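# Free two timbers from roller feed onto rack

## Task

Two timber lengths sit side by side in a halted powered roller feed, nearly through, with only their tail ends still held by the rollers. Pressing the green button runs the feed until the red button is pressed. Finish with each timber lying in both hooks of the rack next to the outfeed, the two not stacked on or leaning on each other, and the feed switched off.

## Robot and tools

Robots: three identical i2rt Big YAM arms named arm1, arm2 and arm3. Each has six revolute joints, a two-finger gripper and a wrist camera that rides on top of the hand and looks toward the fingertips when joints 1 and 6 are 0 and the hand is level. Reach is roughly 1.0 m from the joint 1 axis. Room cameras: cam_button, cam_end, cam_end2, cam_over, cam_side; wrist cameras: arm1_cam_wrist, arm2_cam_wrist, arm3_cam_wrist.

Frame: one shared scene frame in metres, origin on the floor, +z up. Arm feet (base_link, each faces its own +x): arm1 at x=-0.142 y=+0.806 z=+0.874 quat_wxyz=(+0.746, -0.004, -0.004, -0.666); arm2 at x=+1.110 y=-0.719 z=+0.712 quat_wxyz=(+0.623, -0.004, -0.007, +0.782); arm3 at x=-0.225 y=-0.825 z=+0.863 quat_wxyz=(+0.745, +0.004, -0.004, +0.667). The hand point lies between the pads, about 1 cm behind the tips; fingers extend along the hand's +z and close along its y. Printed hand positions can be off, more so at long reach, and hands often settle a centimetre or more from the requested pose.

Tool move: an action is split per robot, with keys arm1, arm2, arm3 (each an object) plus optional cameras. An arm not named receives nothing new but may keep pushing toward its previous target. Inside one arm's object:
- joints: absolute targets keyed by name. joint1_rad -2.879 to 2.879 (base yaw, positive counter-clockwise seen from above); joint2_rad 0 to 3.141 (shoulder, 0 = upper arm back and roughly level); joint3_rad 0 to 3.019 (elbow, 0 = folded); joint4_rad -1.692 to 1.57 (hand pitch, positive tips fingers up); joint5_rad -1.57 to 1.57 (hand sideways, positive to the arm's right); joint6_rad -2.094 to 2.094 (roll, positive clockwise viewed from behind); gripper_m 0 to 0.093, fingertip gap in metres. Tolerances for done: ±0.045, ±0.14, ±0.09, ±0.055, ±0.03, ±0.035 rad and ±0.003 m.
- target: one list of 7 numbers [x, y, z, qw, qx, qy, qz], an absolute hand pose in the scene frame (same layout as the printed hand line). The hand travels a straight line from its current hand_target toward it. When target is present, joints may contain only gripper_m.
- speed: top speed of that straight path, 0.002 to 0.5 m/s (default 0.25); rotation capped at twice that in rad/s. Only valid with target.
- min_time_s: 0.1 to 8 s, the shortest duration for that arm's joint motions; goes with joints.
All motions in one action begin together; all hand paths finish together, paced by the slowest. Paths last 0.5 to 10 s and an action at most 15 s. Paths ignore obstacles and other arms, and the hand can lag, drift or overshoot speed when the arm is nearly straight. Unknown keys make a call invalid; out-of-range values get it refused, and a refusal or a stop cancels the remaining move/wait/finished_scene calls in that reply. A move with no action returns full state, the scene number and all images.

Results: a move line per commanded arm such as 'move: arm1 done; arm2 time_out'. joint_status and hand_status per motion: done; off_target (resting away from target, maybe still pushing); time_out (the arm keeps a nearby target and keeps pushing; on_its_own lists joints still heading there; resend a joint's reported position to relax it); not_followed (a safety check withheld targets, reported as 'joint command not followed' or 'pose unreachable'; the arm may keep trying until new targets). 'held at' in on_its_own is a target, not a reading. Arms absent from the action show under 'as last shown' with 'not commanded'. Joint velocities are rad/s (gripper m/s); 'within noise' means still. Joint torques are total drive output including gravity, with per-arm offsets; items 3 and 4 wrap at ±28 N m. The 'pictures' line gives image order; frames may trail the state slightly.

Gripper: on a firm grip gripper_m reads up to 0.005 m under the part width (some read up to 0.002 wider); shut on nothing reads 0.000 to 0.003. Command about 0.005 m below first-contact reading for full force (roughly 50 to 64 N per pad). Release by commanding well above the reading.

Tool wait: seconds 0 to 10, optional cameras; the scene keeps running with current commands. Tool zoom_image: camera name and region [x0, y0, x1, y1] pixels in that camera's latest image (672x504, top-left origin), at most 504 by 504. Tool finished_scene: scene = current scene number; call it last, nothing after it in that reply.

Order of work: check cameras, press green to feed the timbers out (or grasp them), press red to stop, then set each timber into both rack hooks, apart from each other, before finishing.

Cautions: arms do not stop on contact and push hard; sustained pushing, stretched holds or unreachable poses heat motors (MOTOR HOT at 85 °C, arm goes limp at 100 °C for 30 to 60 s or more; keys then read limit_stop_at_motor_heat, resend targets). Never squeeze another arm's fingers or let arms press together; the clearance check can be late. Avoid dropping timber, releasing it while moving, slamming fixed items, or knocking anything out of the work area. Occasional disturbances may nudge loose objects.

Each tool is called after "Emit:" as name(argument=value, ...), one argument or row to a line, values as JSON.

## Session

Emit:
move(
  arm1={"target":[-0.065,0.13,0.93,0,1,0,0],"speed":0.4},
  arm3={"target":[-0.065,-0.13,0.93,0,1,0,0],"speed":0.4},
  arm2={"target":[0.983,-0.37,0.89,0,0.858,-0.514,0],"speed":0.4,"joints":{"gripper_m":0}},
  cameras=["arm1_cam_wrist","arm2_cam_wrist","arm3_cam_wrist","cam_button","cam_over","cam_end","cam_end2"],
)

Scene clock: 3.23 s.
Joint torques (N m): arm1=[0.73 -20.48 13.6 -0.28 -0.09 0.07] | arm2=[-3.14 -9.99 9.18 0.46 0.05 0.24] | arm3=[-1.2 -17.9 12.07 0.14 -0.07 -0.06]
Heat: arm1: hottest joint2_rad 23 °C; arm2: hottest joint3_rad 23 °C; arm3: hottest joint3_rad 24 °C.
move: arm1 off_target; arm2 off_target; arm3 off_target
Joint velocities: within noise
arm1.joint_positions: joint1_rad=-0.004 joint2_rad=+2.235 joint3_rad=+1.973 joint4_rad=-1.343 joint5_rad=+0.003 joint6_rad=+1.678 gripper_m=+0.09396
arm1.joint_status: not commanded
arm1.hand: x=-0.0702 y=+0.1414 z=+0.9220 quat_wxyz=(+0.011, -1.000, -0.001, +0.003) (m; scene frame)
arm1.hand_target: x=-0.0650 y=+0.1305 z=+0.9303 quat_wxyz=(-0.001, -1.000, +0.000, +0.000) (m; scene frame)
arm1.hand_status: off_target (0.015 m and 1.3 deg from the pose sent, 0.671 m and 66.6 deg at the start)
arm2.joint_positions: joint1_rad=+0.123 joint2_rad=+1.344 joint3_rad=+1.079 joint4_rad=-1.348 joint5_rad=-0.017 joint6_rad=-0.164 gripper_m=+0.00051
arm2.joint_status: all done
arm2.hand: x=+0.9826 y=-0.3813 z=+0.8792 quat_wxyz=(+0.014, +0.863, -0.505, +0.015) (m; scene frame)
arm2.hand_target: x=+0.9831 y=-0.3705 z=+0.8901 quat_wxyz=(+0.000, +0.858, -0.514, +0.000) (m; scene frame)
arm2.hand_status: off_target (0.016 m and 2.7 deg from the pose sent, 0.415 m and 65.0 deg at the start)
arm3.joint_positions: joint1_rad=-0.121 joint2_rad=+2.326 joint3_rad=+2.183 joint4_rad=-1.454 joint5_rad=-0.001 joint6_rad=-1.786 gripper_m=+0.09396
arm3.joint_status: not commanded
arm3.hand: x=-0.0634 y=-0.1422 z=+0.9283 quat_wxyz=(+0.007, +1.000, -0.008, -0.003) (m; scene frame)
arm3.hand_target: x=-0.0651 y=-0.1307 z=+0.9300 quat_wxyz=(-0.001, +1.000, +0.000, +0.000) (m; scene frame)
arm3.hand_status: off_target (0.012 m and 1.3 deg from the pose sent, 0.698 m and 78.0 deg at the start)
pictures: arm1_cam_wrist, arm2_cam_wrist, arm3_cam_wrist, cam_button, cam_end, cam_end2, cam_over

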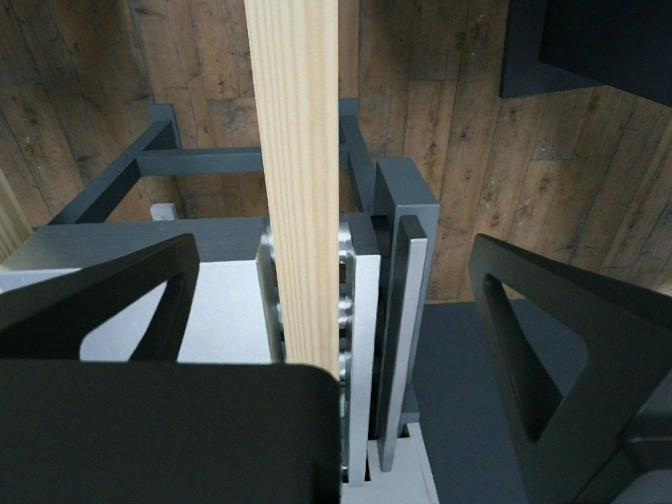

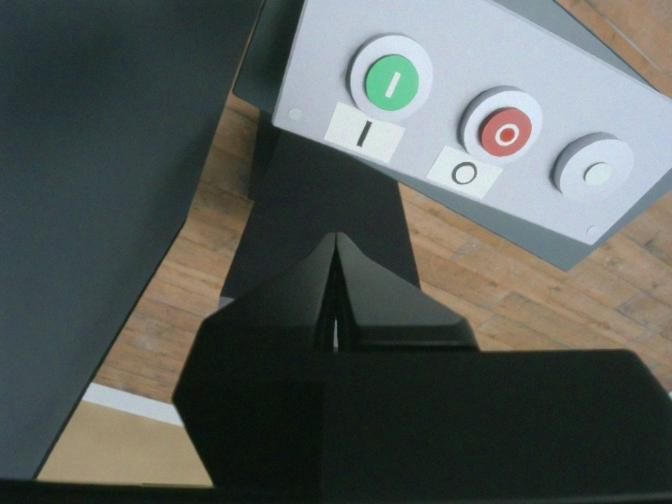

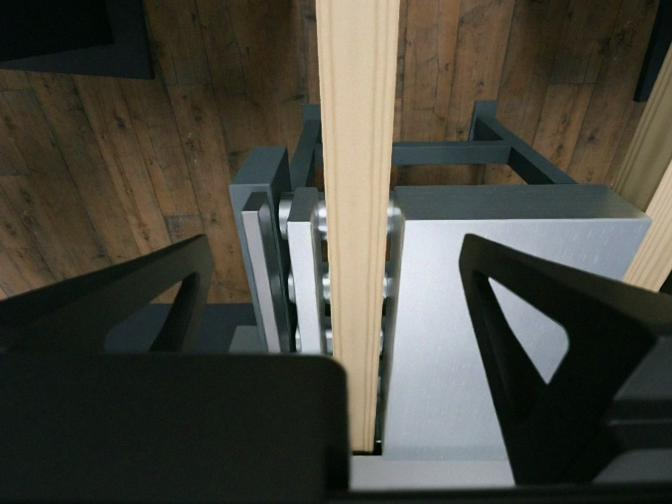

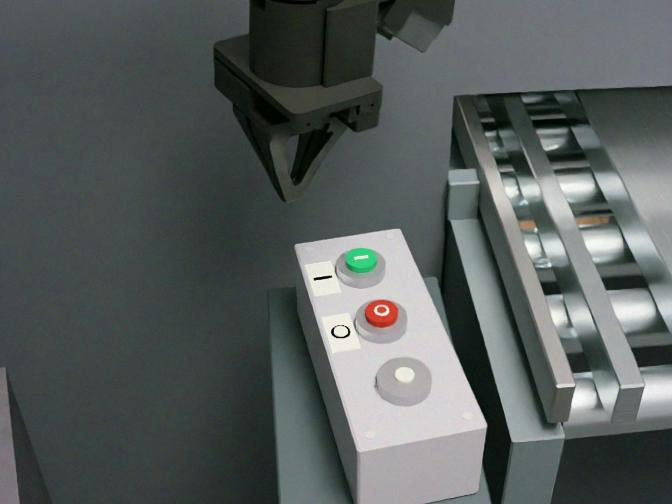

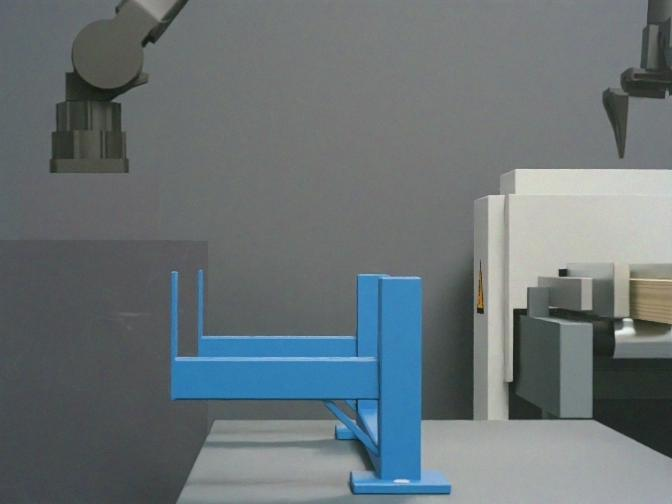

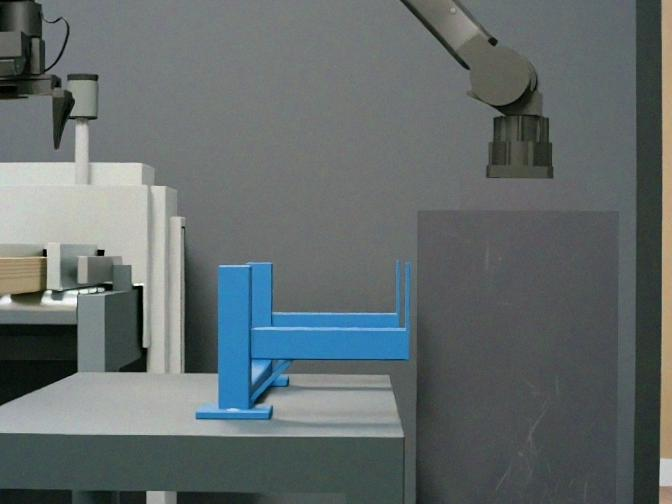

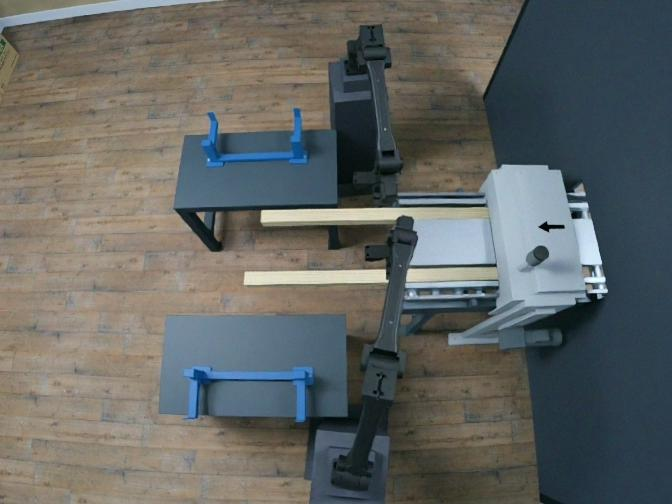

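Emit:
move(
  arm1={"target":[-0.055,0.107,0.86,0,1,0,0],"speed":0.3},
  arm3={"target":[-0.09,-0.108,0.86,0,1,0,0],"speed":0.3},
  arm2={"target":[0.984,-0.336,0.855,0,0.858,-0.514,0],"speed":0.3},
)

Emit:
move(
  arm1={"target":[-0.055,0.12,0.748,0,1,0,0],"speed":0.25},
  arm3={"target":[-0.09,-0.12,0.748,0,1,0,0],"speed":0.25},
  cameras=["arm1_cam_wrist","arm3_cam_wrist"],
)

Emit:
move(
  arm1={"joints":{"gripper_m":0.03}},
  arm3={"joints":{"gripper_m":0.03}},
  cameras=["arm1_cam_wrist","arm2_cam_wrist","arm3_cam_wrist","cam_button","cam_over"],
)

Scene clock: 44.87 s.
Joint torques (N m): arm1=[1.2 -22.18 13.16 0.29 -0.09 0.06] | arm2=[-3.19 -10.81 9.84 0.49 0.04 0.02] | arm3=[-1.9 -19.66 11.75 0.65 -0.09 0.13]
Heat: arm1: hottest joint3_rad 30 °C; arm2: hottest joint3_rad 28 °C; arm3: hottest joint3_rad 33 °C.
move: arm1 off_target; arm2 off_target; arm3 off_target
Joint velocities: within noise
arm1.joint_positions: joint1_rad=+0.003 joint2_rad=+2.377 joint3_rad=+2.028 joint4_rad=-1.278 joint5_rad=+0.003 joint6_rad=+1.688 gripper_m=+0.09396
arm1.joint_status: not commanded
arm1.hand: x=-0.0635 y=+0.1234 z=+0.8471 quat_wxyz=(+0.022, -1.000, +0.001, +0.004) (m; scene frame)
arm1.hand_target: x=-0.0551 y=+0.1078 z=+0.8603 quat_wxyz=(+0.000, -1.000, +0.000, +0.000) (m; scene frame)
arm1.hand_status: off_target (0.023 m and 2.6 deg from the pose sent, 0.072 m and 1.3 deg at the start)
arm2.joint_positions: joint1_rad=+0.093 joint2_rad=+1.447 joint3_rad=+1.079 joint4_rad=-1.254 joint5_rad=-0.016 joint6_rad=-0.172 gripper_m=+0.00051
arm2.joint_status: not commanded
arm2.hand: x=+0.9855 y=-0.3536 z=+0.8423 quat_wxyz=(+0.017, +0.857, -0.514, +0.018) (m; scene frame)
arm2.hand_target: x=+0.9843 y=-0.3367 z=+0.8553 quat_wxyz=(+0.000, +0.858, -0.514, +0.000) (m; scene frame)
arm2.hand_status: off_target (0.022 m and 2.8 deg from the pose sent, 0.051 m and 2.6 deg at the start)
arm3.joint_positions: joint1_rad=-0.072 joint2_rad=+2.446 joint3_rad=+2.195 joint4_rad=-1.374 joint5_rad=-0.001 joint6_rad=-1.765 gripper_m=+0.09396
arm3.joint_status: not commanded
arm3.hand: x=-0.0950 y=-0.1241 z=+0.8501 quat_wxyz=(+0.020, +1.000, +0.006, -0.005) (m; scene frame)
arm3.hand_target: x=-0.0903 y=-0.1089 z=+0.8603 quat_wxyz=(+0.000, +1.000, +0.000, +0.000) (m; scene frame)
arm3.hand_status: off_target (0.020 m and 2.5 deg from the pose sent, 0.081 m and 1.3 deg at the start)
pictures: none

Scene clock: 46.20 s.
Joint torques (N m): arm1=[1.08 -21.83 10.06 0.53 -0.08 0.06] | arm2=[-3.19 -10.81 9.84 0.5 0.04 0.03] | arm3=[-2.26 -19.49 8.87 0.85 -0.09 0.1]
Heat: arm1: hottest joint3_rad 30 °C; arm2: hottest joint3_rad 28 °C; arm3: hottest joint3_rad 33 °C.
move: arm1 off_target; arm3 done
Joint velocities: within noise
arm1.joint_positions: joint1_rad=+0.004 joint2_rad=+2.485 joint3_rad=+1.939 joint4_rad=-1.062 joint5_rad=+0.003 joint6_rad=+1.690 gripper_m=+0.09396
arm1.joint_status: not commanded
arm1.hand: x=-0.0631 y=+0.1289 z=+0.7433 quat_wxyz=(+0.012, -1.000, +0.001, +0.003) (m; scene frame)
arm1.hand_target: x=-0.0550 y=+0.1202 z=+0.7483 quat_wxyz=(+0.000, -1.000, +0.000, +0.000) (m; scene frame)
arm1.hand_status: off_target (0.013 m and 1.5 deg from the pose sent, 0.100 m and 2.6 deg at the start)
arm2: as last shown
arm3.joint_positions: joint1_rad=-0.072 joint2_rad=+2.535 joint3_rad=+2.090 joint4_rad=-1.153 joint5_rad=-0.001 joint6_rad=-1.765 gripper_m=+0.09396
arm3.joint_status: not commanded
arm3.hand: x=-0.0955 y=-0.1259 z=+0.7493 quat_wxyz=(+0.008, +1.000, +0.006, -0.003) (m; scene frame)
arm3.hand_target: x=-0.0901 y=-0.1202 z=+0.7480 quat_wxyz=(+0.000, +1.000, +0.000, +0.000) (m; scene frame)
arm3.hand_status: done (0.008 m and 1.1 deg from the pose sent, 0.102 m and 2.5 deg at the start)
pictures: arm1_cam_wrist, arm3_cam_wrist

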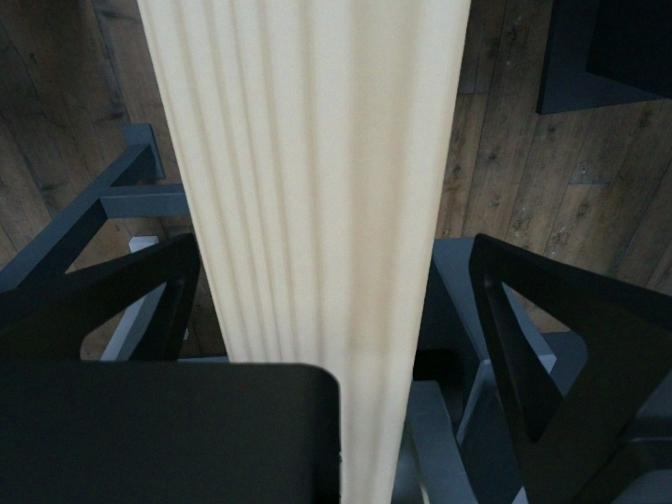

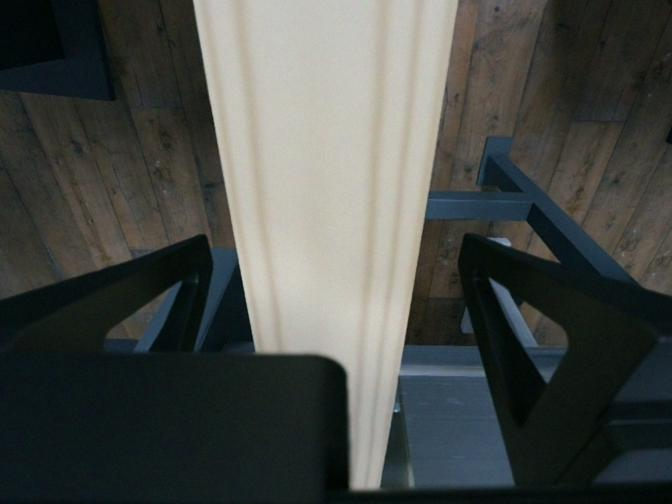

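Scene clock: 46.87 s.
Joint torques (N m): arm1=[1.26 -22.42 10.07 0.02 -0.11 0.11] | arm2=[-3.14 -10.75 9.84 0.51 0.04 0.03] | arm3=[-2.14 -19.72 8.9 0.91 -0.14 0.09]
Heat: arm1: hottest joint3_rad 30 °C; arm2: hottest joint3_rad 28 °C; arm3: hottest joint3_rad 33 °C.
move: arm1 off_target; arm3 off_target
Joint velocities: within noise
arm1.joint_positions: joint1_rad=+0.004 joint2_rad=+2.485 joint3_rad=+1.939 joint4_rad=-1.050 joint5_rad=+0.003 joint6_rad=+1.682 gripper_m=+0.04930
arm1.joint_status: gripper_m off_target (ended at +0.04933, target +0.03000)
arm1.hand: x=-0.0626 y=+0.1260 z=+0.7433 quat_wxyz=(+0.007, -1.000, -0.003, +0.003) (m; scene frame)
arm1.hand_target: x=-0.0550 y=+0.1203 z=+0.7482 quat_wxyz=(+0.000, -1.000, +0.000, +0.000) (m; scene frame)
arm1.hand_status: not commanded
arm2: as last shown
arm3.joint_positions: joint1_rad=-0.072 joint2_rad=+2.535 joint3_rad=+2.090 joint4_rad=-1.156 joint5_rad=+0.001 joint6_rad=-1.764 gripper_m=+0.05088
arm3.joint_status: gripper_m off_target (ended at +0.05091, target +0.03000)
arm3.hand: x=-0.0954 y=-0.1266 z=+0.7493 quat_wxyz=(+0.009, +1.000, +0.005, -0.002) (m; scene frame)
arm3.hand_target: x=-0.0901 y=-0.1202 z=+0.7480 quat_wxyz=(+0.000, +1.000, +0.000, +0.000) (m; scene frame)
arm3.hand_status: not commanded
pictures: arm1_cam_wrist, arm2_cam_wrist, arm3_cam_wrist, cam_button, cam_over

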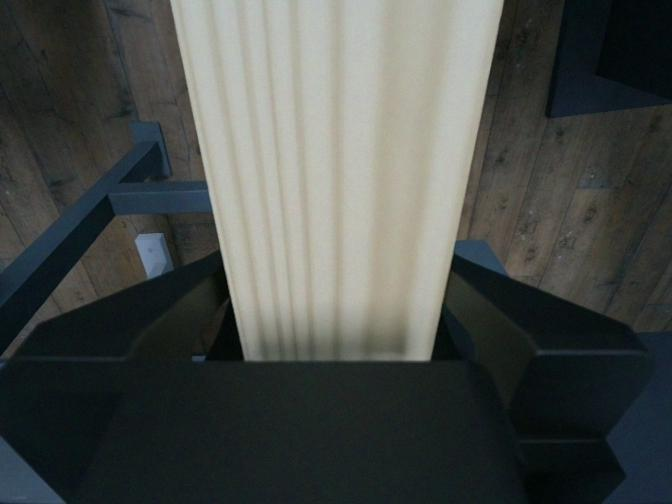

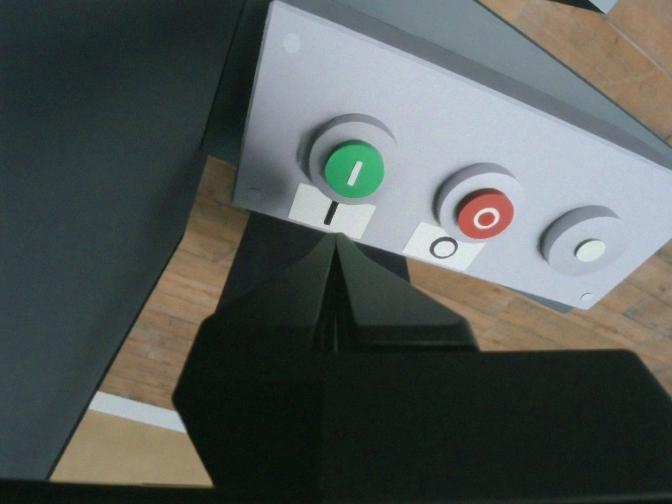

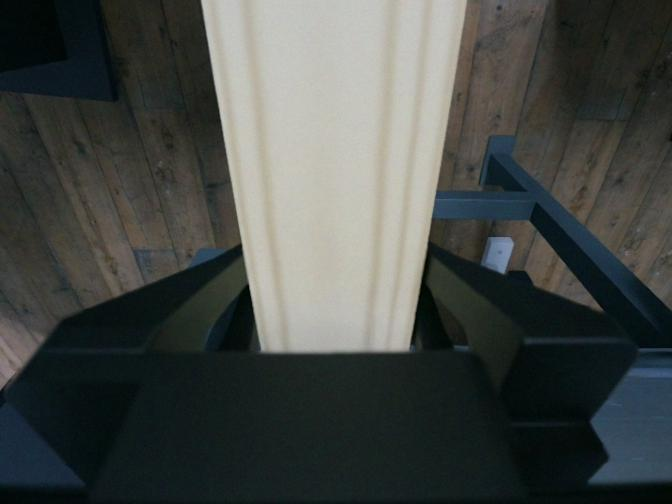

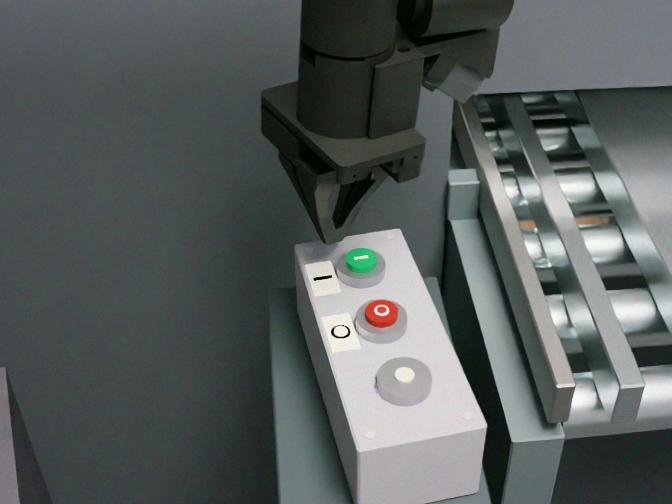

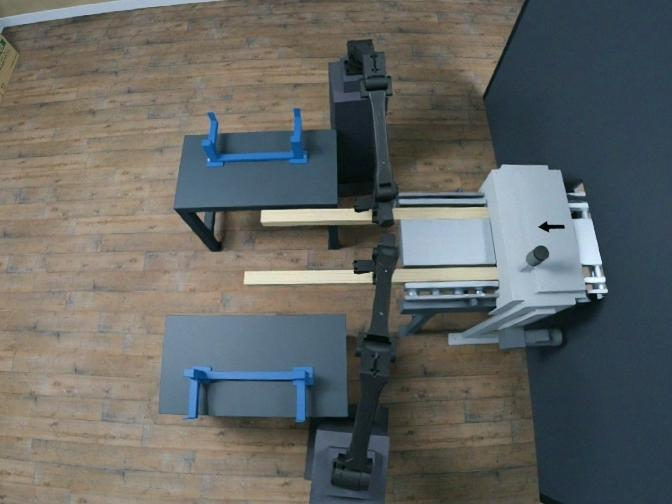

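Emit:
move(
  arm2={"target":[0.986,-0.340,0.785,0,0.858,-0.514,0],"speed":0.15},
  cameras=["cam_over"],
)

Emit:
move(
  arm2={"target":[0.986,-0.335,0.855,0,0.858,-0.514,0],"speed":0.25},
  arm1={"target":[-0.20,0.118,0.79,0,1,0,0],"speed":0.18},
  arm3={"target":[-0.235,-0.118,0.79,0,1,0,0],"speed":0.18},
)

Emit:
move(
  arm2={"target":[1.042,-0.326,0.855,0,0.858,-0.514,0],"speed":0.25},
  arm1={"target":[-0.21,0.112,0.87,0,1,0,0],"speed":0.2},
  arm3={"target":[-0.245,-0.112,0.87,0,1,0,0],"speed":0.2},
)

Emit:
move(
  arm2={"target":[1.042,-0.331,0.785,0,0.858,-0.514,0],"speed":0.2},
  arm1={"target":[-0.22,0.112,0.93,0,1,0,0],"speed":0.2},
  arm3={"target":[-0.255,-0.112,0.93,0,1,0,0],"speed":0.2},
  cameras=["cam_over","cam_button","cam_side","cam_end","cam_end2"],
)

Scene clock: 69.90 s.
Joint torques (N m): arm1=[5.19 -23.06 9.98 -0.08 -0.64 0.53] | arm2=[-3.08 -7.06 4.67 1.66 0.01 0.04] | arm3=[-5.83 -20.37 8.88 0.75 0.25 -0.4]
Heat: arm1: hottest joint2_rad 30 °C; arm2: hottest joint3_rad 29 °C; arm3: hottest joint3_rad 32 °C.
move: arm2 off_target
Joint velocities: within noise
arm1: as last shown
arm1.joint_positions: joint1_rad=-0.039 joint2_rad=+2.494 joint3_rad=+1.939 joint4_rad=-1.050 joint5_rad=+0.018 joint6_rad=+1.639 gripper_m=+0.04924
arm1.hand: x=-0.0949 y=+0.1252 z=+0.7377 quat_wxyz=(+0.010, -1.000, -0.003, +0.010) (m; scene frame)
arm2.joint_positions: joint1_rad=+0.093 joint2_rad=+1.460 joint3_rad=+1.021 joint4_rad=-1.091 joint5_rad=-0.016 joint6_rad=-0.172 gripper_m=+0.00051
arm2.joint_status: not commanded
arm2.hand: x=+0.9805 y=-0.3371 z=+0.8167 quat_wxyz=(-0.013, +0.858, -0.514, -0.016) (m; scene frame)
arm2.hand_target: x=+0.9865 y=-0.3420 z=+0.7868 quat_wxyz=(+0.000, +0.858, -0.514, +0.000) (m; scene frame)
arm2.hand_status: off_target (0.032 m and 2.4 deg from the pose sent, 0.059 m and 2.8 deg at the start)
arm3.joint_positions: joint1_rad=-0.030 joint2_rad=+2.544 joint3_rad=+2.090 joint4_rad=-1.151 joint5_rad=-0.010 joint6_rad=-1.716 gripper_m=+0.05088
arm3.joint_status: not commanded
arm3.hand: x=-0.1265 y=-0.1224 z=+0.7436 quat_wxyz=(+0.010, +1.000, +0.002, -0.007) (m; scene frame)
arm3.hand_target: x=-0.0899 y=-0.1202 z=+0.7482 quat_wxyz=(+0.000, +1.000, +0.000, +0.000) (m; scene frame)
arm3.hand_status: not commanded
pictures: cam_over

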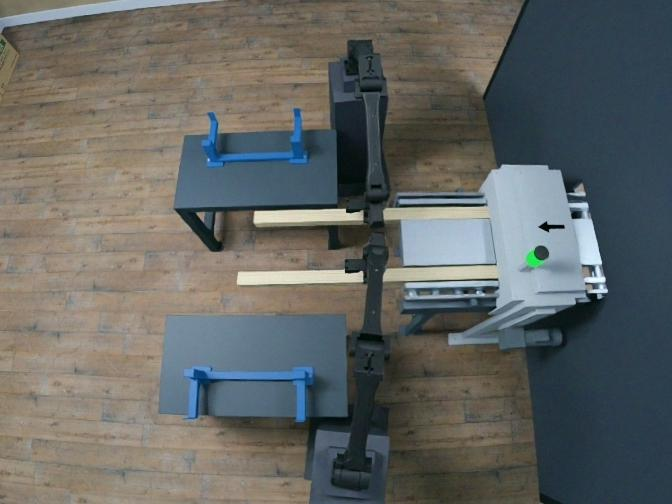

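Scene clock: 71.60 s.
Joint torques (N m): arm1=[0.38 -27.75 11.63 -1.84 0.01 -0.3] | arm2=[-3.25 -11.81 11.21 -0.34 0.05 0.03] | arm3=[-3.08 -26.52 9.47 -0.46 -0.11 0.32]
Heat: arm1: hottest joint2_rad 31 °C; arm2: hottest joint3_rad 30 °C; arm3: hottest joint3_rad 32 °C.
move: arm1 off_target; arm2 off_target; arm3 off_target
Joint velocities: within noise
arm1.joint_positions: joint1_rad=-0.195 joint2_rad=+2.493 joint3_rad=+1.907 joint4_rad=-1.064 joint5_rad=+0.004 joint6_rad=+1.521 gripper_m=+0.04905
arm1.joint_status: not commanded
arm1.hand: x=-0.1975 y=+0.1436 z=+0.7284 quat_wxyz=(+0.033, -0.999, +0.016, -0.001) (m; scene frame)
arm1.hand_target: x=-0.1999 y=+0.1198 z=+0.7885 quat_wxyz=(-0.001, -1.000, +0.000, +0.001) (m; scene frame)
arm1.hand_status: off_target (0.067 m and 4.3 deg from the pose sent, 0.118 m and 1.7 deg at the start)
arm2.joint_positions: joint1_rad=+0.090 joint2_rad=+1.459 joint3_rad=+1.057 joint4_rad=-1.230 joint5_rad=-0.016 joint6_rad=-0.178 gripper_m=+0.00051
arm2.joint_status: not commanded
arm2.hand: x=+0.9878 y=-0.3557 z=+0.8300 quat_wxyz=(+0.020, +0.858, -0.513, +0.022) (m; scene frame)
arm2.hand_target: x=+0.9864 y=-0.3363 z=+0.8551 quat_wxyz=(+0.000, +0.858, -0.514, +0.000) (m; scene frame)
arm2.hand_status: off_target (0.032 m and 3.4 deg from the pose sent, 0.039 m and 2.4 deg at the start)
arm3.joint_positions: joint1_rad=+0.140 joint2_rad=+2.540 joint3_rad=+2.003 joint4_rad=-1.143 joint5_rad=-0.003 joint6_rad=-1.584 gripper_m=+0.05083
arm3.joint_status: not commanded
arm3.hand: x=-0.2449 y=-0.1499 z=+0.7179 quat_wxyz=(+0.049, +0.999, +0.021, -0.001) (m; scene frame)
arm3.hand_target: x=-0.2349 y=-0.1207 z=+0.7884 quat_wxyz=(+0.000, +1.000, +0.000, +0.000) (m; scene frame)
arm3.hand_status: off_target (0.079 m and 6.1 deg from the pose sent, 0.118 m and 1.4 deg at the start)
pictures: none

Scene clock: 73.53 s.
Joint torques (N m): arm1=[-0.38 -30.51 13.35 -3.4 -0.23 -0.47] | arm2=[-2.9 -11.69 10.47 -0.28 -0.1 0.02] | arm3=[-1.9 -28.4 10.11 -1.54 -0.01 0.53]
Heat: arm1: hottest joint2_rad 31 °C; arm2: hottest joint3_rad 30 °C; arm3: hottest joint3_rad 32 °C.
move: arm1 off_target; arm2 off_target; arm3 off_target
Joint velocities: within noise
arm1.joint_positions: joint1_rad=-0.197 joint2_rad=+2.453 joint3_rad=+1.923 joint4_rad=-1.136 joint5_rad=+0.013 joint6_rad=+1.529 gripper_m=+0.04904
arm1.joint_status: not commanded
arm1.hand: x=-0.2000 y=+0.1445 z=+0.7599 quat_wxyz=(+0.042, -0.999, +0.021, +0.003) (m; scene frame)
arm1.hand_target: x=-0.2083 y=+0.1196 z=+0.8510 quat_wxyz=(-0.002, -1.000, +0.000, +0.002) (m; scene frame)
arm1.hand_status: off_target (0.115 m and 5.4 deg from the pose sent, 0.146 m and 4.3 deg at the start; pose on its path clipped on 52 of 58 steps)
arm2.joint_positions: joint1_rad=-0.056 joint2_rad=+1.450 joint3_rad=+1.057 joint4_rad=-1.230 joint5_rad=-0.012 joint6_rad=-0.318 gripper_m=+0.00051
arm2.joint_status: not commanded
arm2.hand: x=+1.0424 y=-0.3418 z=+0.8342 quat_wxyz=(+0.018, +0.857, -0.516, +0.017) (m; scene frame)
arm2.hand_target: x=+1.0421 y=-0.3269 z=+0.8549 quat_wxyz=(+0.000, +0.858, -0.514, +0.000) (m; scene frame)
arm2.hand_status: off_target (0.026 m and 2.8 deg from the pose sent, 0.067 m and 3.4 deg at the start)
arm3.joint_positions: joint1_rad=+0.141 joint2_rad=+2.499 joint3_rad=+1.988 joint4_rad=-1.172 joint5_rad=-0.008 joint6_rad=-1.591 gripper_m=+0.05083
arm3.joint_status: not commanded
arm3.hand: x=-0.2460 y=-0.1526 z=+0.7409 quat_wxyz=(+0.050, +0.998, +0.025, -0.003) (m; scene frame)
arm3.hand_target: x=-0.2453 y=-0.1259 z=+0.8320 quat_wxyz=(-0.001, +1.000, +0.000, -0.001) (m; scene frame)
arm3.hand_status: off_target (0.135 m and 6.4 deg from the pose sent, 0.157 m and 6.1 deg at the start; pose on its path clipped on 53 of 57 steps)
pictures: none

Scene clock: 75.30 s.
Joint torques (N m): arm1=[-0.79 -30.51 13.53 -3.48 -0.29 -0.58] | arm2=[-2.55 -6.89 4.64 1.65 -0.11 0.08] | arm3=[-1.85 -27.99 10.62 -1.1 -0.14 0.75]
Heat: arm1: hottest joint2_rad 32 °C; arm2: hottest joint3_rad 30 °C; arm3: hottest joint3_rad 32 °C.
move: arm1 off_target; arm2 off_target; arm3 off_target
Joint velocities: within noise
arm1.joint_positions: joint1_rad=-0.205 joint2_rad=+2.408 joint3_rad=+1.923 joint4_rad=-1.180 joint5_rad=+0.015 joint6_rad=+1.530 gripper_m=+0.04896
arm1.joint_status: not commanded
arm1.hand: x=-0.2060 y=+0.1457 z=+0.7898 quat_wxyz=(+0.042, -0.999, +0.026, +0.004) (m; scene frame)
arm1.hand_target: x=-0.2153 y=+0.1256 z=+0.8818 quat_wxyz=(-0.002, -1.000, +0.001, +0.002) (m; scene frame)
arm1.hand_status: off_target (0.145 m and 5.7 deg from the pose sent, 0.175 m and 5.4 deg at the start; pose on its path clipped on 51 of 53 steps)
arm2.joint_positions: joint1_rad=-0.056 joint2_rad=+1.451 joint3_rad=+1.009 joint4_rad=-1.089 joint5_rad=-0.013 joint6_rad=-0.318 gripper_m=+0.00051
arm2.joint_status: not commanded
arm2.hand: x=+1.0400 y=-0.3264 z=+0.8167 quat_wxyz=(-0.017, +0.857, -0.515, -0.013) (m; scene frame)
arm2.hand_target: x=+1.0422 y=-0.3329 z=+0.7869 quat_wxyz=(+0.000, +0.858, -0.514, +0.000) (m; scene frame)
arm2.hand_status: off_target (0.032 m and 2.5 deg from the pose sent, 0.050 m and 2.8 deg at the start)
arm3.joint_positions: joint1_rad=+0.154 joint2_rad=+2.437 joint3_rad=+1.972 joint4_rad=-1.233 joint5_rad=-0.007 joint6_rad=-1.598 gripper_m=+0.05083
arm3.joint_status: not commanded
arm3.hand: x=-0.2541 y=-0.1600 z=+0.7778 quat_wxyz=(+0.057, +0.998, +0.035, -0.002) (m; scene frame)
arm3.hand_target: x=-0.2544 y=-0.1340 z=+0.8694 quat_wxyz=(-0.001, +1.000, +0.001, -0.002) (m; scene frame)
arm3.hand_status: off_target (0.160 m and 7.7 deg from the pose sent, 0.194 m and 6.4 deg at the start; pose on its path clipped on 52 of 53 steps)
pictures: cam_button, cam_end, cam_end2, cam_over, cam_side

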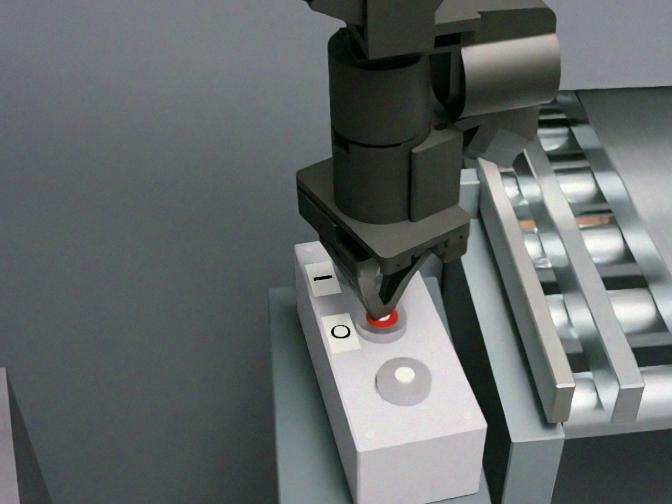

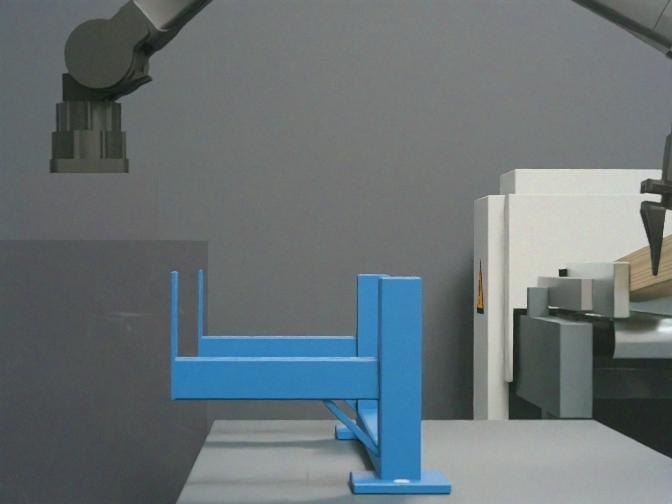

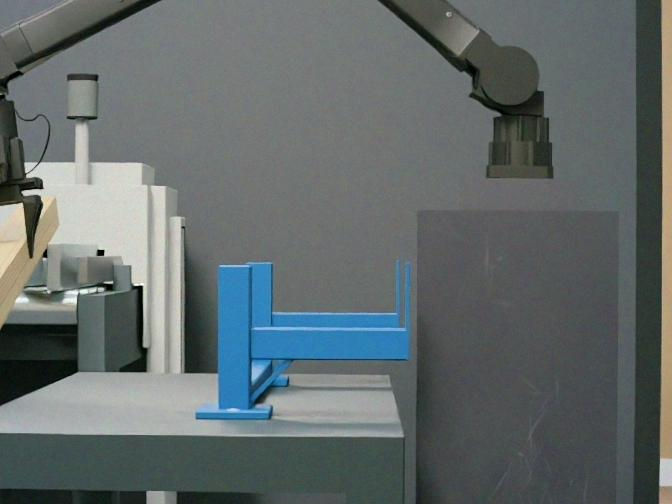

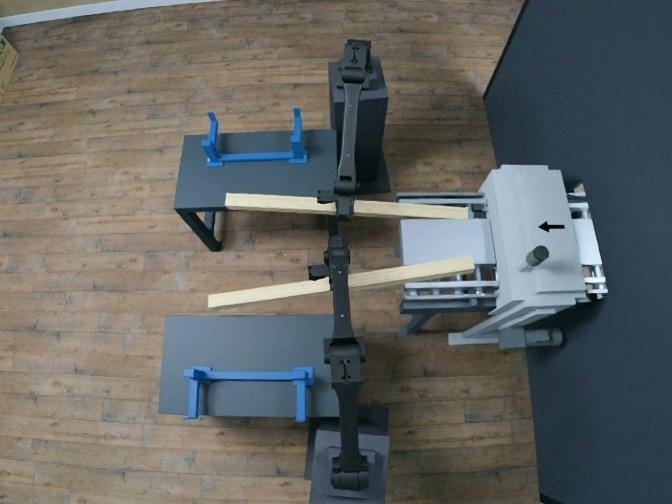

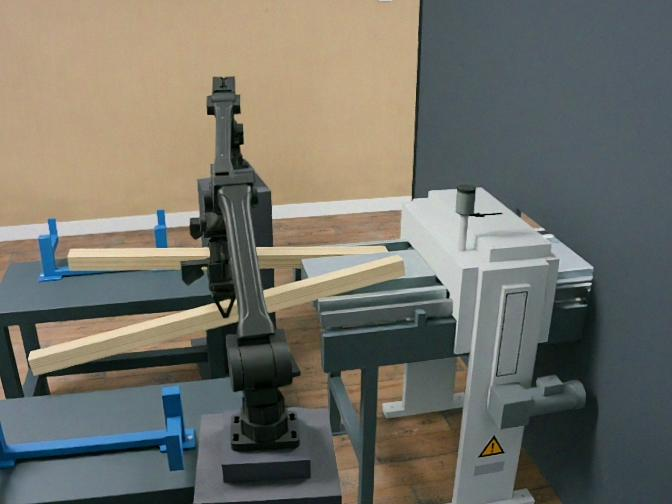

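Emit:
move(
  arm2={"target":[1.042,-0.335,0.9,0,0.858,-0.514,0],"speed":0.25},
  arm1={"target":[-0.22,0.115,0.95,0,1,0,0],"speed":0.2},
  arm3={"target":[-0.31,-0.18,0.95,0,1,0,0],"speed":0.2},
)

Emit:
move(
  arm1={"target":[-0.32,0.115,0.98,0,1,0,0],"speed":0.15},
  arm3={"target":[-0.42,-0.26,1.0,0,1,0,0],"speed":0.2},
  cameras=["cam_over"],
)

Emit:
move(
  arm1={"target":[-0.43,0.125,1.0,0,1,0,0],"speed":0.15},
  arm3={"target":[-0.53,-0.36,1.0,0,1,0,0],"speed":0.2},
  cameras=["cam_over","cam_side","cam_end","cam_end2"],
)

Scene clock: 96.97 s.
Joint torques (N m): arm1=[-0.79 -30.51 13.59 -3.59 -0.3 -0.57] | arm2=[-2.78 -9.93 11.47 -0.31 -0.09 0.04] | arm3=[-1.61 -25.23 13.09 -0.59 -0.18 0.11]
Heat: arm1: hottest joint2_rad 35 °C; arm2: hottest joint3_rad 28 °C; arm3: hottest joint2_rad 36 °C.
move: arm1 off_target; arm2 off_target; arm3 off_target
Joint velocities: within noise
arm1.joint_positions: joint1_rad=-0.206 joint2_rad=+2.388 joint3_rad=+1.923 joint4_rad=-1.199 joint5_rad=+0.015 joint6_rad=+1.533 gripper_m=+0.04893
arm1.joint_status: not commanded
arm1.hand: x=-0.2062 y=+0.1461 z=+0.8034 quat_wxyz=(+0.041, -0.999, +0.027, +0.004) (m; scene frame)
arm1.hand_target: x=-0.2149 y=+0.1285 z=+0.8959 quat_wxyz=(-0.002, -1.000, +0.001, +0.002) (m; scene frame)
arm1.hand_status: off_target (0.150 m and 5.7 deg from the pose sent, 0.164 m and 5.7 deg at the start; pose on its path clipped on 55 of 57 steps)
arm2.joint_positions: joint1_rad=-0.056 joint2_rad=+1.381 joint3_rad=+1.114 joint4_rad=-1.350 joint5_rad=-0.013 joint6_rad=-0.318 gripper_m=+0.00051
arm2.joint_status: not commanded
arm2.hand: x=+1.0434 y=-0.3516 z=+0.8801 quat_wxyz=(+0.016, +0.857, -0.516, +0.015) (m; scene frame)
arm2.hand_target: x=+1.0421 y=-0.3360 z=+0.9000 quat_wxyz=(+0.000, +0.858, -0.514, +0.000) (m; scene frame)
arm2.hand_status: off_target (0.026 m and 2.5 deg from the pose sent, 0.084 m and 2.5 deg at the start)
arm3.joint_positions: joint1_rad=+0.238 joint2_rad=+2.210 joint3_rad=+1.732 joint4_rad=-1.263 joint5_rad=-0.003 joint6_rad=-1.448 gripper_m=+0.05083
arm3.joint_status: not commanded
arm3.hand: x=-0.3009 y=-0.2301 z=+0.8436 quat_wxyz=(+0.078, +0.997, +0.002, +0.009) (m; scene frame)
arm3.hand_target: x=-0.3075 y=-0.1950 z=+0.9328 quat_wxyz=(+0.000, +1.000, +0.000, +0.000) (m; scene frame)
arm3.hand_status: off_target (0.118 m and 9.1 deg from the pose sent, 0.182 m and 7.7 deg at the start; pose on its path clipped on 55 of 57 steps)
pictures: none

Scene clock: 99.13 s.
Joint torques (N m): arm1=[-0.91 -29.63 15.19 -2.63 0.41 -0.92] | arm2=[-2.78 -9.99 11.47 -0.29 -0.09 0.05] | arm3=[-2.55 -23 11.54 -0.42 -0.16 0.11]
Heat: arm1: hottest joint2_rad 35 °C; arm2: hottest joint3_rad 29 °C; arm3: hottest joint2_rad 36 °C.
move: arm1 off_target; arm3 off_target
Joint velocities: within noise
arm1.joint_positions: joint1_rad=-0.318 joint2_rad=+2.378 joint3_rad=+1.948 joint4_rad=-1.255 joint5_rad=+0.001 joint6_rad=+1.446 gripper_m=+0.04892
arm1.joint_status: not commanded
arm1.hand: x=-0.2766 y=+0.1583 z=+0.8188 quat_wxyz=(+0.050, -0.998, +0.040, -0.010) (m; scene frame)
arm1.hand_target: x=-0.3003 y=+0.1380 z=+0.9091 quat_wxyz=(-0.002, -1.000, +0.002, +0.004) (m; scene frame)
arm1.hand_status: off_target (0.172 m and 7.4 deg from the pose sent, 0.212 m and 5.7 deg at the start; pose on its path clipped on 63 of 65 steps)
arm2: as last shown
arm3.joint_positions: joint1_rad=+0.449 joint2_rad=+2.041 joint3_rad=+1.685 joint4_rad=-1.348 joint5_rad=-0.005 joint6_rad=-1.246 gripper_m=+0.05083
arm3.joint_status: not commanded
arm3.hand: x=-0.4175 y=-0.2796 z=+0.9279 quat_wxyz=(+0.057, +0.998, +0.007, +0.020) (m; scene frame)
arm3.hand_target: x=-0.4189 y=-0.2637 z=+0.9982 quat_wxyz=(+0.000, +1.000, +0.000, +0.000) (m; scene frame)
arm3.hand_status: off_target (0.075 m and 7.0 deg from the pose sent, 0.199 m and 9.1 deg at the start; pose on its path clipped on 22 of 65 steps)
pictures: cam_over

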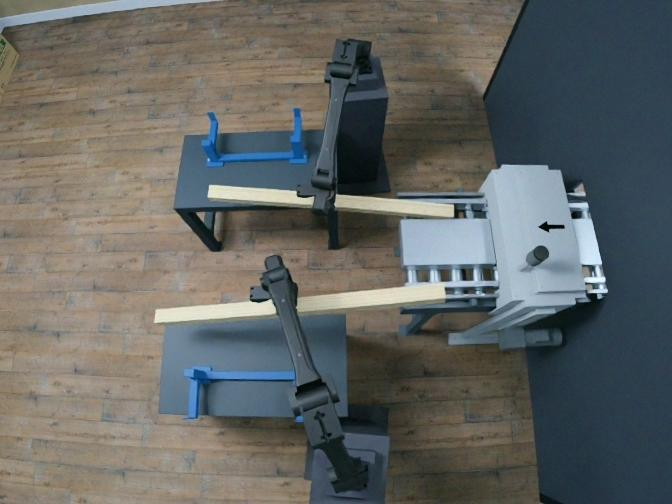

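Scene clock: 101.17 s.
Joint torques (N m): arm1=[-0.26 -29.16 16.17 -1.29 -0.18 -0.04] | arm2=[-2.78 -9.99 11.48 -0.29 -0.09 0.05] | arm3=[-2.08 -21.89 10.37 0.32 -0.14 0.11]
Heat: arm1: hottest joint2_rad 35 °C; arm2: hottest joint3_rad 29 °C; arm3: hottest joint2_rad 35 °C.
move: arm1 off_target; arm3 off_target
Joint velocities: within noise
arm1.joint_positions: joint1_rad=-0.496 joint2_rad=+2.377 joint3_rad=+1.949 joint4_rad=-1.301 joint5_rad=+0.013 joint6_rad=+1.189 gripper_m=+0.04892
arm1.joint_status: not commanded
arm1.hand: x=-0.3870 y=+0.2036 z=+0.8204 quat_wxyz=(+0.070, -0.997, +0.000, -0.024) (m; scene frame)
arm1.hand_target: x=-0.4058 y=+0.1712 z=+0.9094 quat_wxyz=(+0.000, -1.000, +0.000, +0.001) (m; scene frame)
arm1.hand_status: off_target (0.201 m and 8.5 deg from the pose sent, 0.240 m and 7.4 deg at the start; pose on its path clipped on 59 of 61 steps)
arm2: as last shown
arm3.joint_positions: joint1_rad=+0.690 joint2_rad=+1.934 joint3_rad=+1.540 joint4_rad=-1.317 joint5_rad=-0.008 joint6_rad=-1.001 gripper_m=+0.05083
arm3.joint_status: not commanded
arm3.hand: x=-0.5203 y=-0.3762 z=+0.9362 quat_wxyz=(+0.055, +0.998, +0.004, +0.035) (m; scene frame)
arm3.hand_target: x=-0.5282 y=-0.3626 z=+0.9986 quat_wxyz=(+0.000, +1.000, +0.000, +0.000) (m; scene frame)
arm3.hand_status: off_target (0.067 m and 7.5 deg from the pose sent, 0.156 m and 7.0 deg at the start)
pictures: cam_end, cam_end2, cam_over, cam_side

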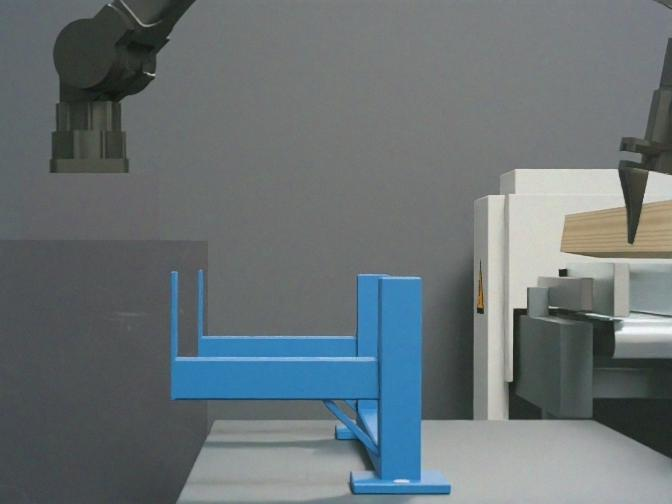

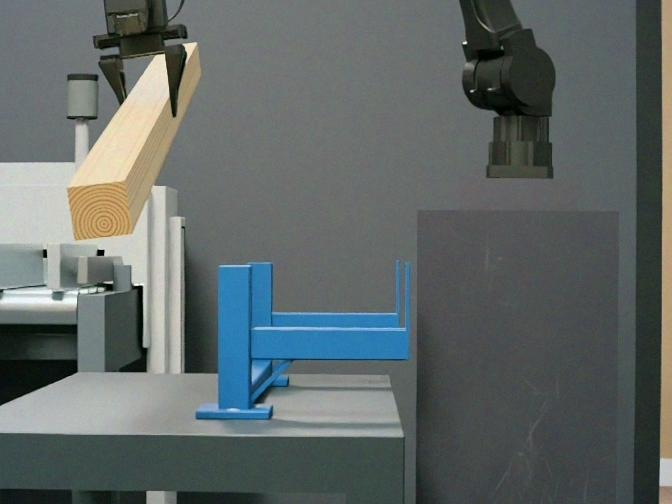

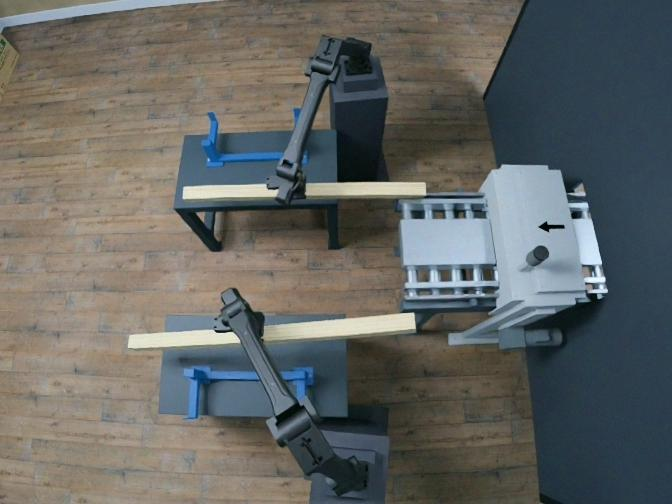

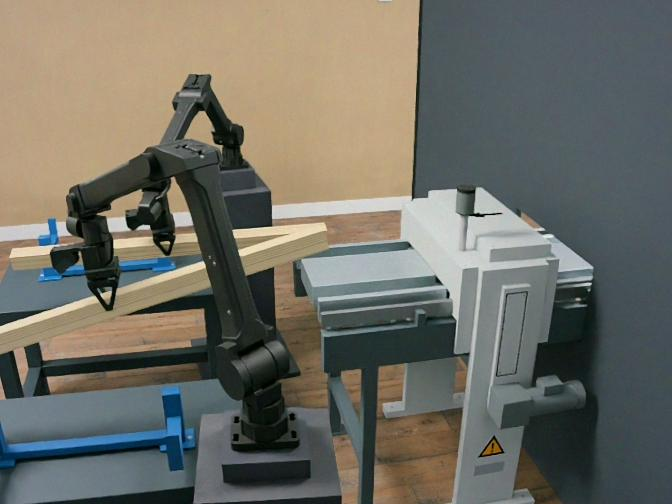

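Emit:
move(
  arm1={"target":[-0.50,0.25,0.97,0,1,0,0],"speed":0.15},
  arm3={"target":[-0.62,-0.49,1.0,0,1,0,0],"speed":0.2},
)

Emit:
move(
  arm1={"target":[-0.58,0.35,1.02,0,1,0,0],"speed":0.15},
  arm3={"target":[-0.655,-0.58,0.98,0,1,0,0],"speed":0.15},
)

Emit:
move(
  arm1={"target":[-0.652,0.557,1.0,0,1,0,0],"speed":0.2},
  arm3={"target":[-0.655,-0.58,0.89,0,1,0,0],"speed":0.12},
  cameras=["cam_over","cam_end","cam_end2"],
)

Scene clock: 115.97 s.
Joint torques (N m): arm1=[0.32 -28.81 15.66 -1.33 -0.19 -0.06] | arm2=[-2.78 -9.93 11.47 -0.29 -0.09 0.04] | arm3=[-2.32 -20.07 10.29 0.35 -0.13 0.11]
Heat: arm1: hottest joint2_rad 35 °C; arm2: hottest joint3_rad 32 °C; arm3: hottest joint3_rad 34 °C.
move: arm1 off_target; arm3 off_target
Joint velocities: within noise
arm1.joint_positions: joint1_rad=-0.682 joint2_rad=+2.242 joint3_rad=+1.837 joint4_rad=-1.329 joint5_rad=+0.014 joint6_rad=+1.009 gripper_m=+0.04892
arm1.joint_status: not commanded
arm1.hand: x=-0.4788 y=+0.2844 z=+0.8693 quat_wxyz=(+0.066, -0.997, +0.003, -0.038) (m; scene frame)
arm1.hand_target: x=-0.4945 y=+0.2587 z=+0.9605 quat_wxyz=(+0.000, -1.000, +0.000, +0.000) (m; scene frame)
arm1.hand_status: off_target (0.109 m and 8.8 deg from the pose sent, 0.193 m and 8.5 deg at the start; pose on its path clipped on 56 of 58 steps)
arm2: as last shown
arm3.joint_positions: joint1_rad=+0.977 joint2_rad=+1.829 joint3_rad=+1.407 joint4_rad=-1.280 joint5_rad=-0.011 joint6_rad=-0.715 gripper_m=+0.05083
arm3.joint_status: not commanded
arm3.hand: x=-0.6069 y=-0.5033 z=+0.9434 quat_wxyz=(+0.041, +0.998, +0.005, +0.047) (m; scene frame)
arm3.hand_target: x=-0.6179 y=-0.4918 z=+0.9989 quat_wxyz=(+0.000, +1.000, +0.000, +0.000) (m; scene frame)
arm3.hand_status: off_target (0.060 m and 7.1 deg from the pose sent, 0.164 m and 7.5 deg at the start)
pictures: none

Scene clock: 117.87 s.
Joint torques (N m): arm1=[1.38 -27.58 16.25 -1.31 -0.15 -0.08] | arm2=[-2.78 -9.93 11.47 -0.31 -0.09 0.05] | arm3=[-1.85 -18.96 10 0.4 -0.08 0.11]
Heat: arm1: hottest joint2_rad 35 °C; arm2: hottest joint3_rad 32 °C; arm3: hottest joint3_rad 34 °C.
move: arm1 off_target; arm3 off_target
Joint velocities: within noise
arm1.joint_positions: joint1_rad=-0.878 joint2_rad=+2.130 joint3_rad=+1.815 joint4_rad=-1.414 joint5_rad=+0.014 joint6_rad=+0.817 gripper_m=+0.04892
arm1.joint_status: not commanded
arm1.hand: x=-0.5623 y=+0.3729 z=+0.9308 quat_wxyz=(+0.056, -0.997, +0.005, -0.050) (m; scene frame)
arm1.hand_target: x=-0.5754 y=+0.3550 z=+1.0181 quat_wxyz=(+0.000, -1.000, +0.000, +0.000) (m; scene frame)
arm1.hand_status: off_target (0.094 m and 8.6 deg from the pose sent, 0.193 m and 8.8 deg at the start; pose on its path clipped on 29 of 57 steps)
arm2: as last shown
arm3.joint_positions: joint1_rad=+1.157 joint2_rad=+1.783 joint3_rad=+1.300 joint4_rad=-1.213 joint5_rad=-0.013 joint6_rad=-0.531 gripper_m=+0.05083
arm3.joint_status: not commanded
arm3.hand: x=-0.6372 y=-0.5891 z=+0.9285 quat_wxyz=(+0.031, +0.998, +0.002, +0.051) (m; scene frame)
arm3.hand_target: x=-0.6529 y=-0.5811 z=+0.9792 quat_wxyz=(+0.000, +1.000, +0.000, +0.000) (m; scene frame)
arm3.hand_status: off_target (0.055 m and 6.8 deg from the pose sent, 0.098 m and 7.1 deg at the start)
pictures: none

Scene clock: 119.93 s.
Joint torques (N m): arm1=[1.14 -24.64 12.16 -0.24 -0.1 -0.05] | arm2=[-2.73 -9.99 11.47 -0.29 -0.09 0.05] | arm3=[-1.61 -16.56 9.11 0.54 -0.11 0.13]
Heat: arm1: hottest joint2_rad 36 °C; arm2: hottest joint3_rad 32 °C; arm3: hottest joint3_rad 34 °C.
move: arm1 off_target; arm3 off_target
Joint velocities: within noise
arm1.joint_positions: joint1_rad=-1.228 joint2_rad=+1.962 joint3_rad=+1.565 joint4_rad=-1.301 joint5_rad=+0.015 joint6_rad=+0.467 gripper_m=+0.04892
arm1.joint_status: not commanded
arm1.hand: x=-0.6369 y=+0.5678 z=+0.9368 quat_wxyz=(+0.029, -0.998, +0.005, -0.054) (m; scene frame)
arm1.hand_target: x=-0.6494 y=+0.5584 z=+0.9986 quat_wxyz=(+0.000, -1.000, +0.000, +0.000) (m; scene frame)
arm1.hand_status: off_target (0.066 m and 7.1 deg from the pose sent, 0.216 m and 8.6 deg at the start)
arm2: as last shown
arm3.joint_positions: joint1_rad=+1.157 joint2_rad=+1.857 joint3_rad=+1.190 joint4_rad=-0.995 joint5_rad=-0.012 joint6_rad=-0.530 gripper_m=+0.05083
arm3.joint_status: not commanded
arm3.hand: x=-0.6334 y=-0.5902 z=+0.8566 quat_wxyz=(+0.022, +0.999, +0.002, +0.037) (m; scene frame)
arm3.hand_target: x=-0.6538 y=-0.5806 z=+0.8902 quat_wxyz=(+0.000, +1.000, +0.000, +0.000) (m; scene frame)
arm3.hand_status: off_target (0.041 m and 4.9 deg from the pose sent, 0.043 m and 6.8 deg at the start)
pictures: cam_end, cam_end2, cam_over

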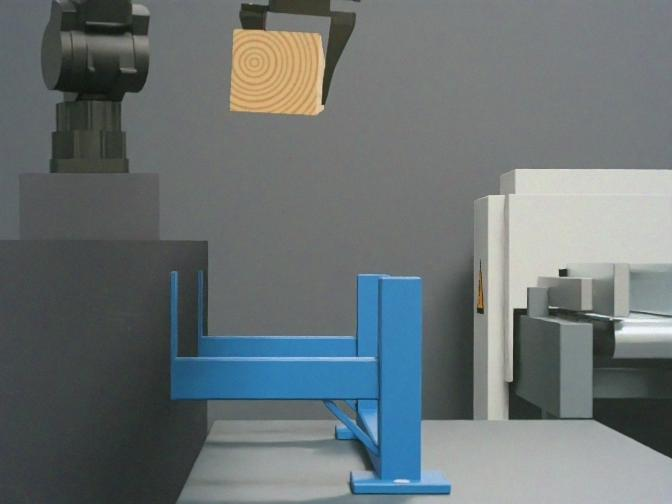

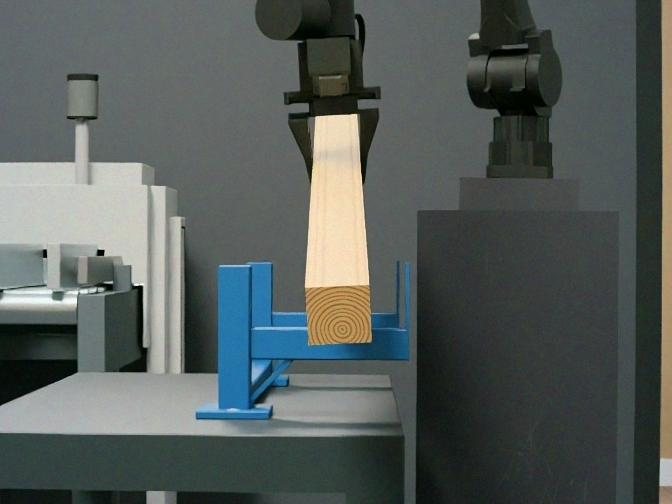

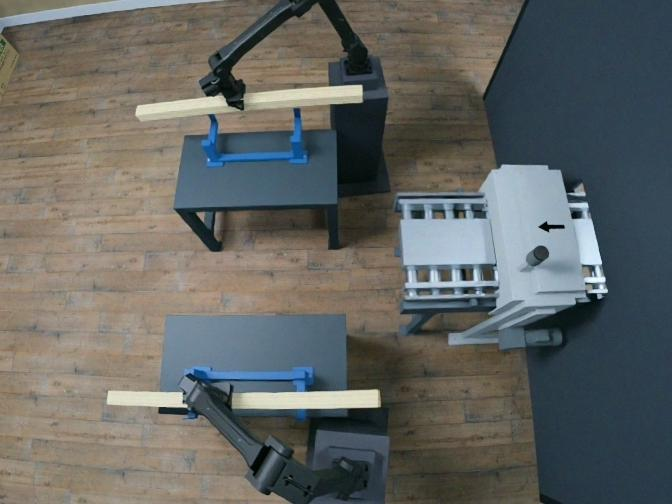

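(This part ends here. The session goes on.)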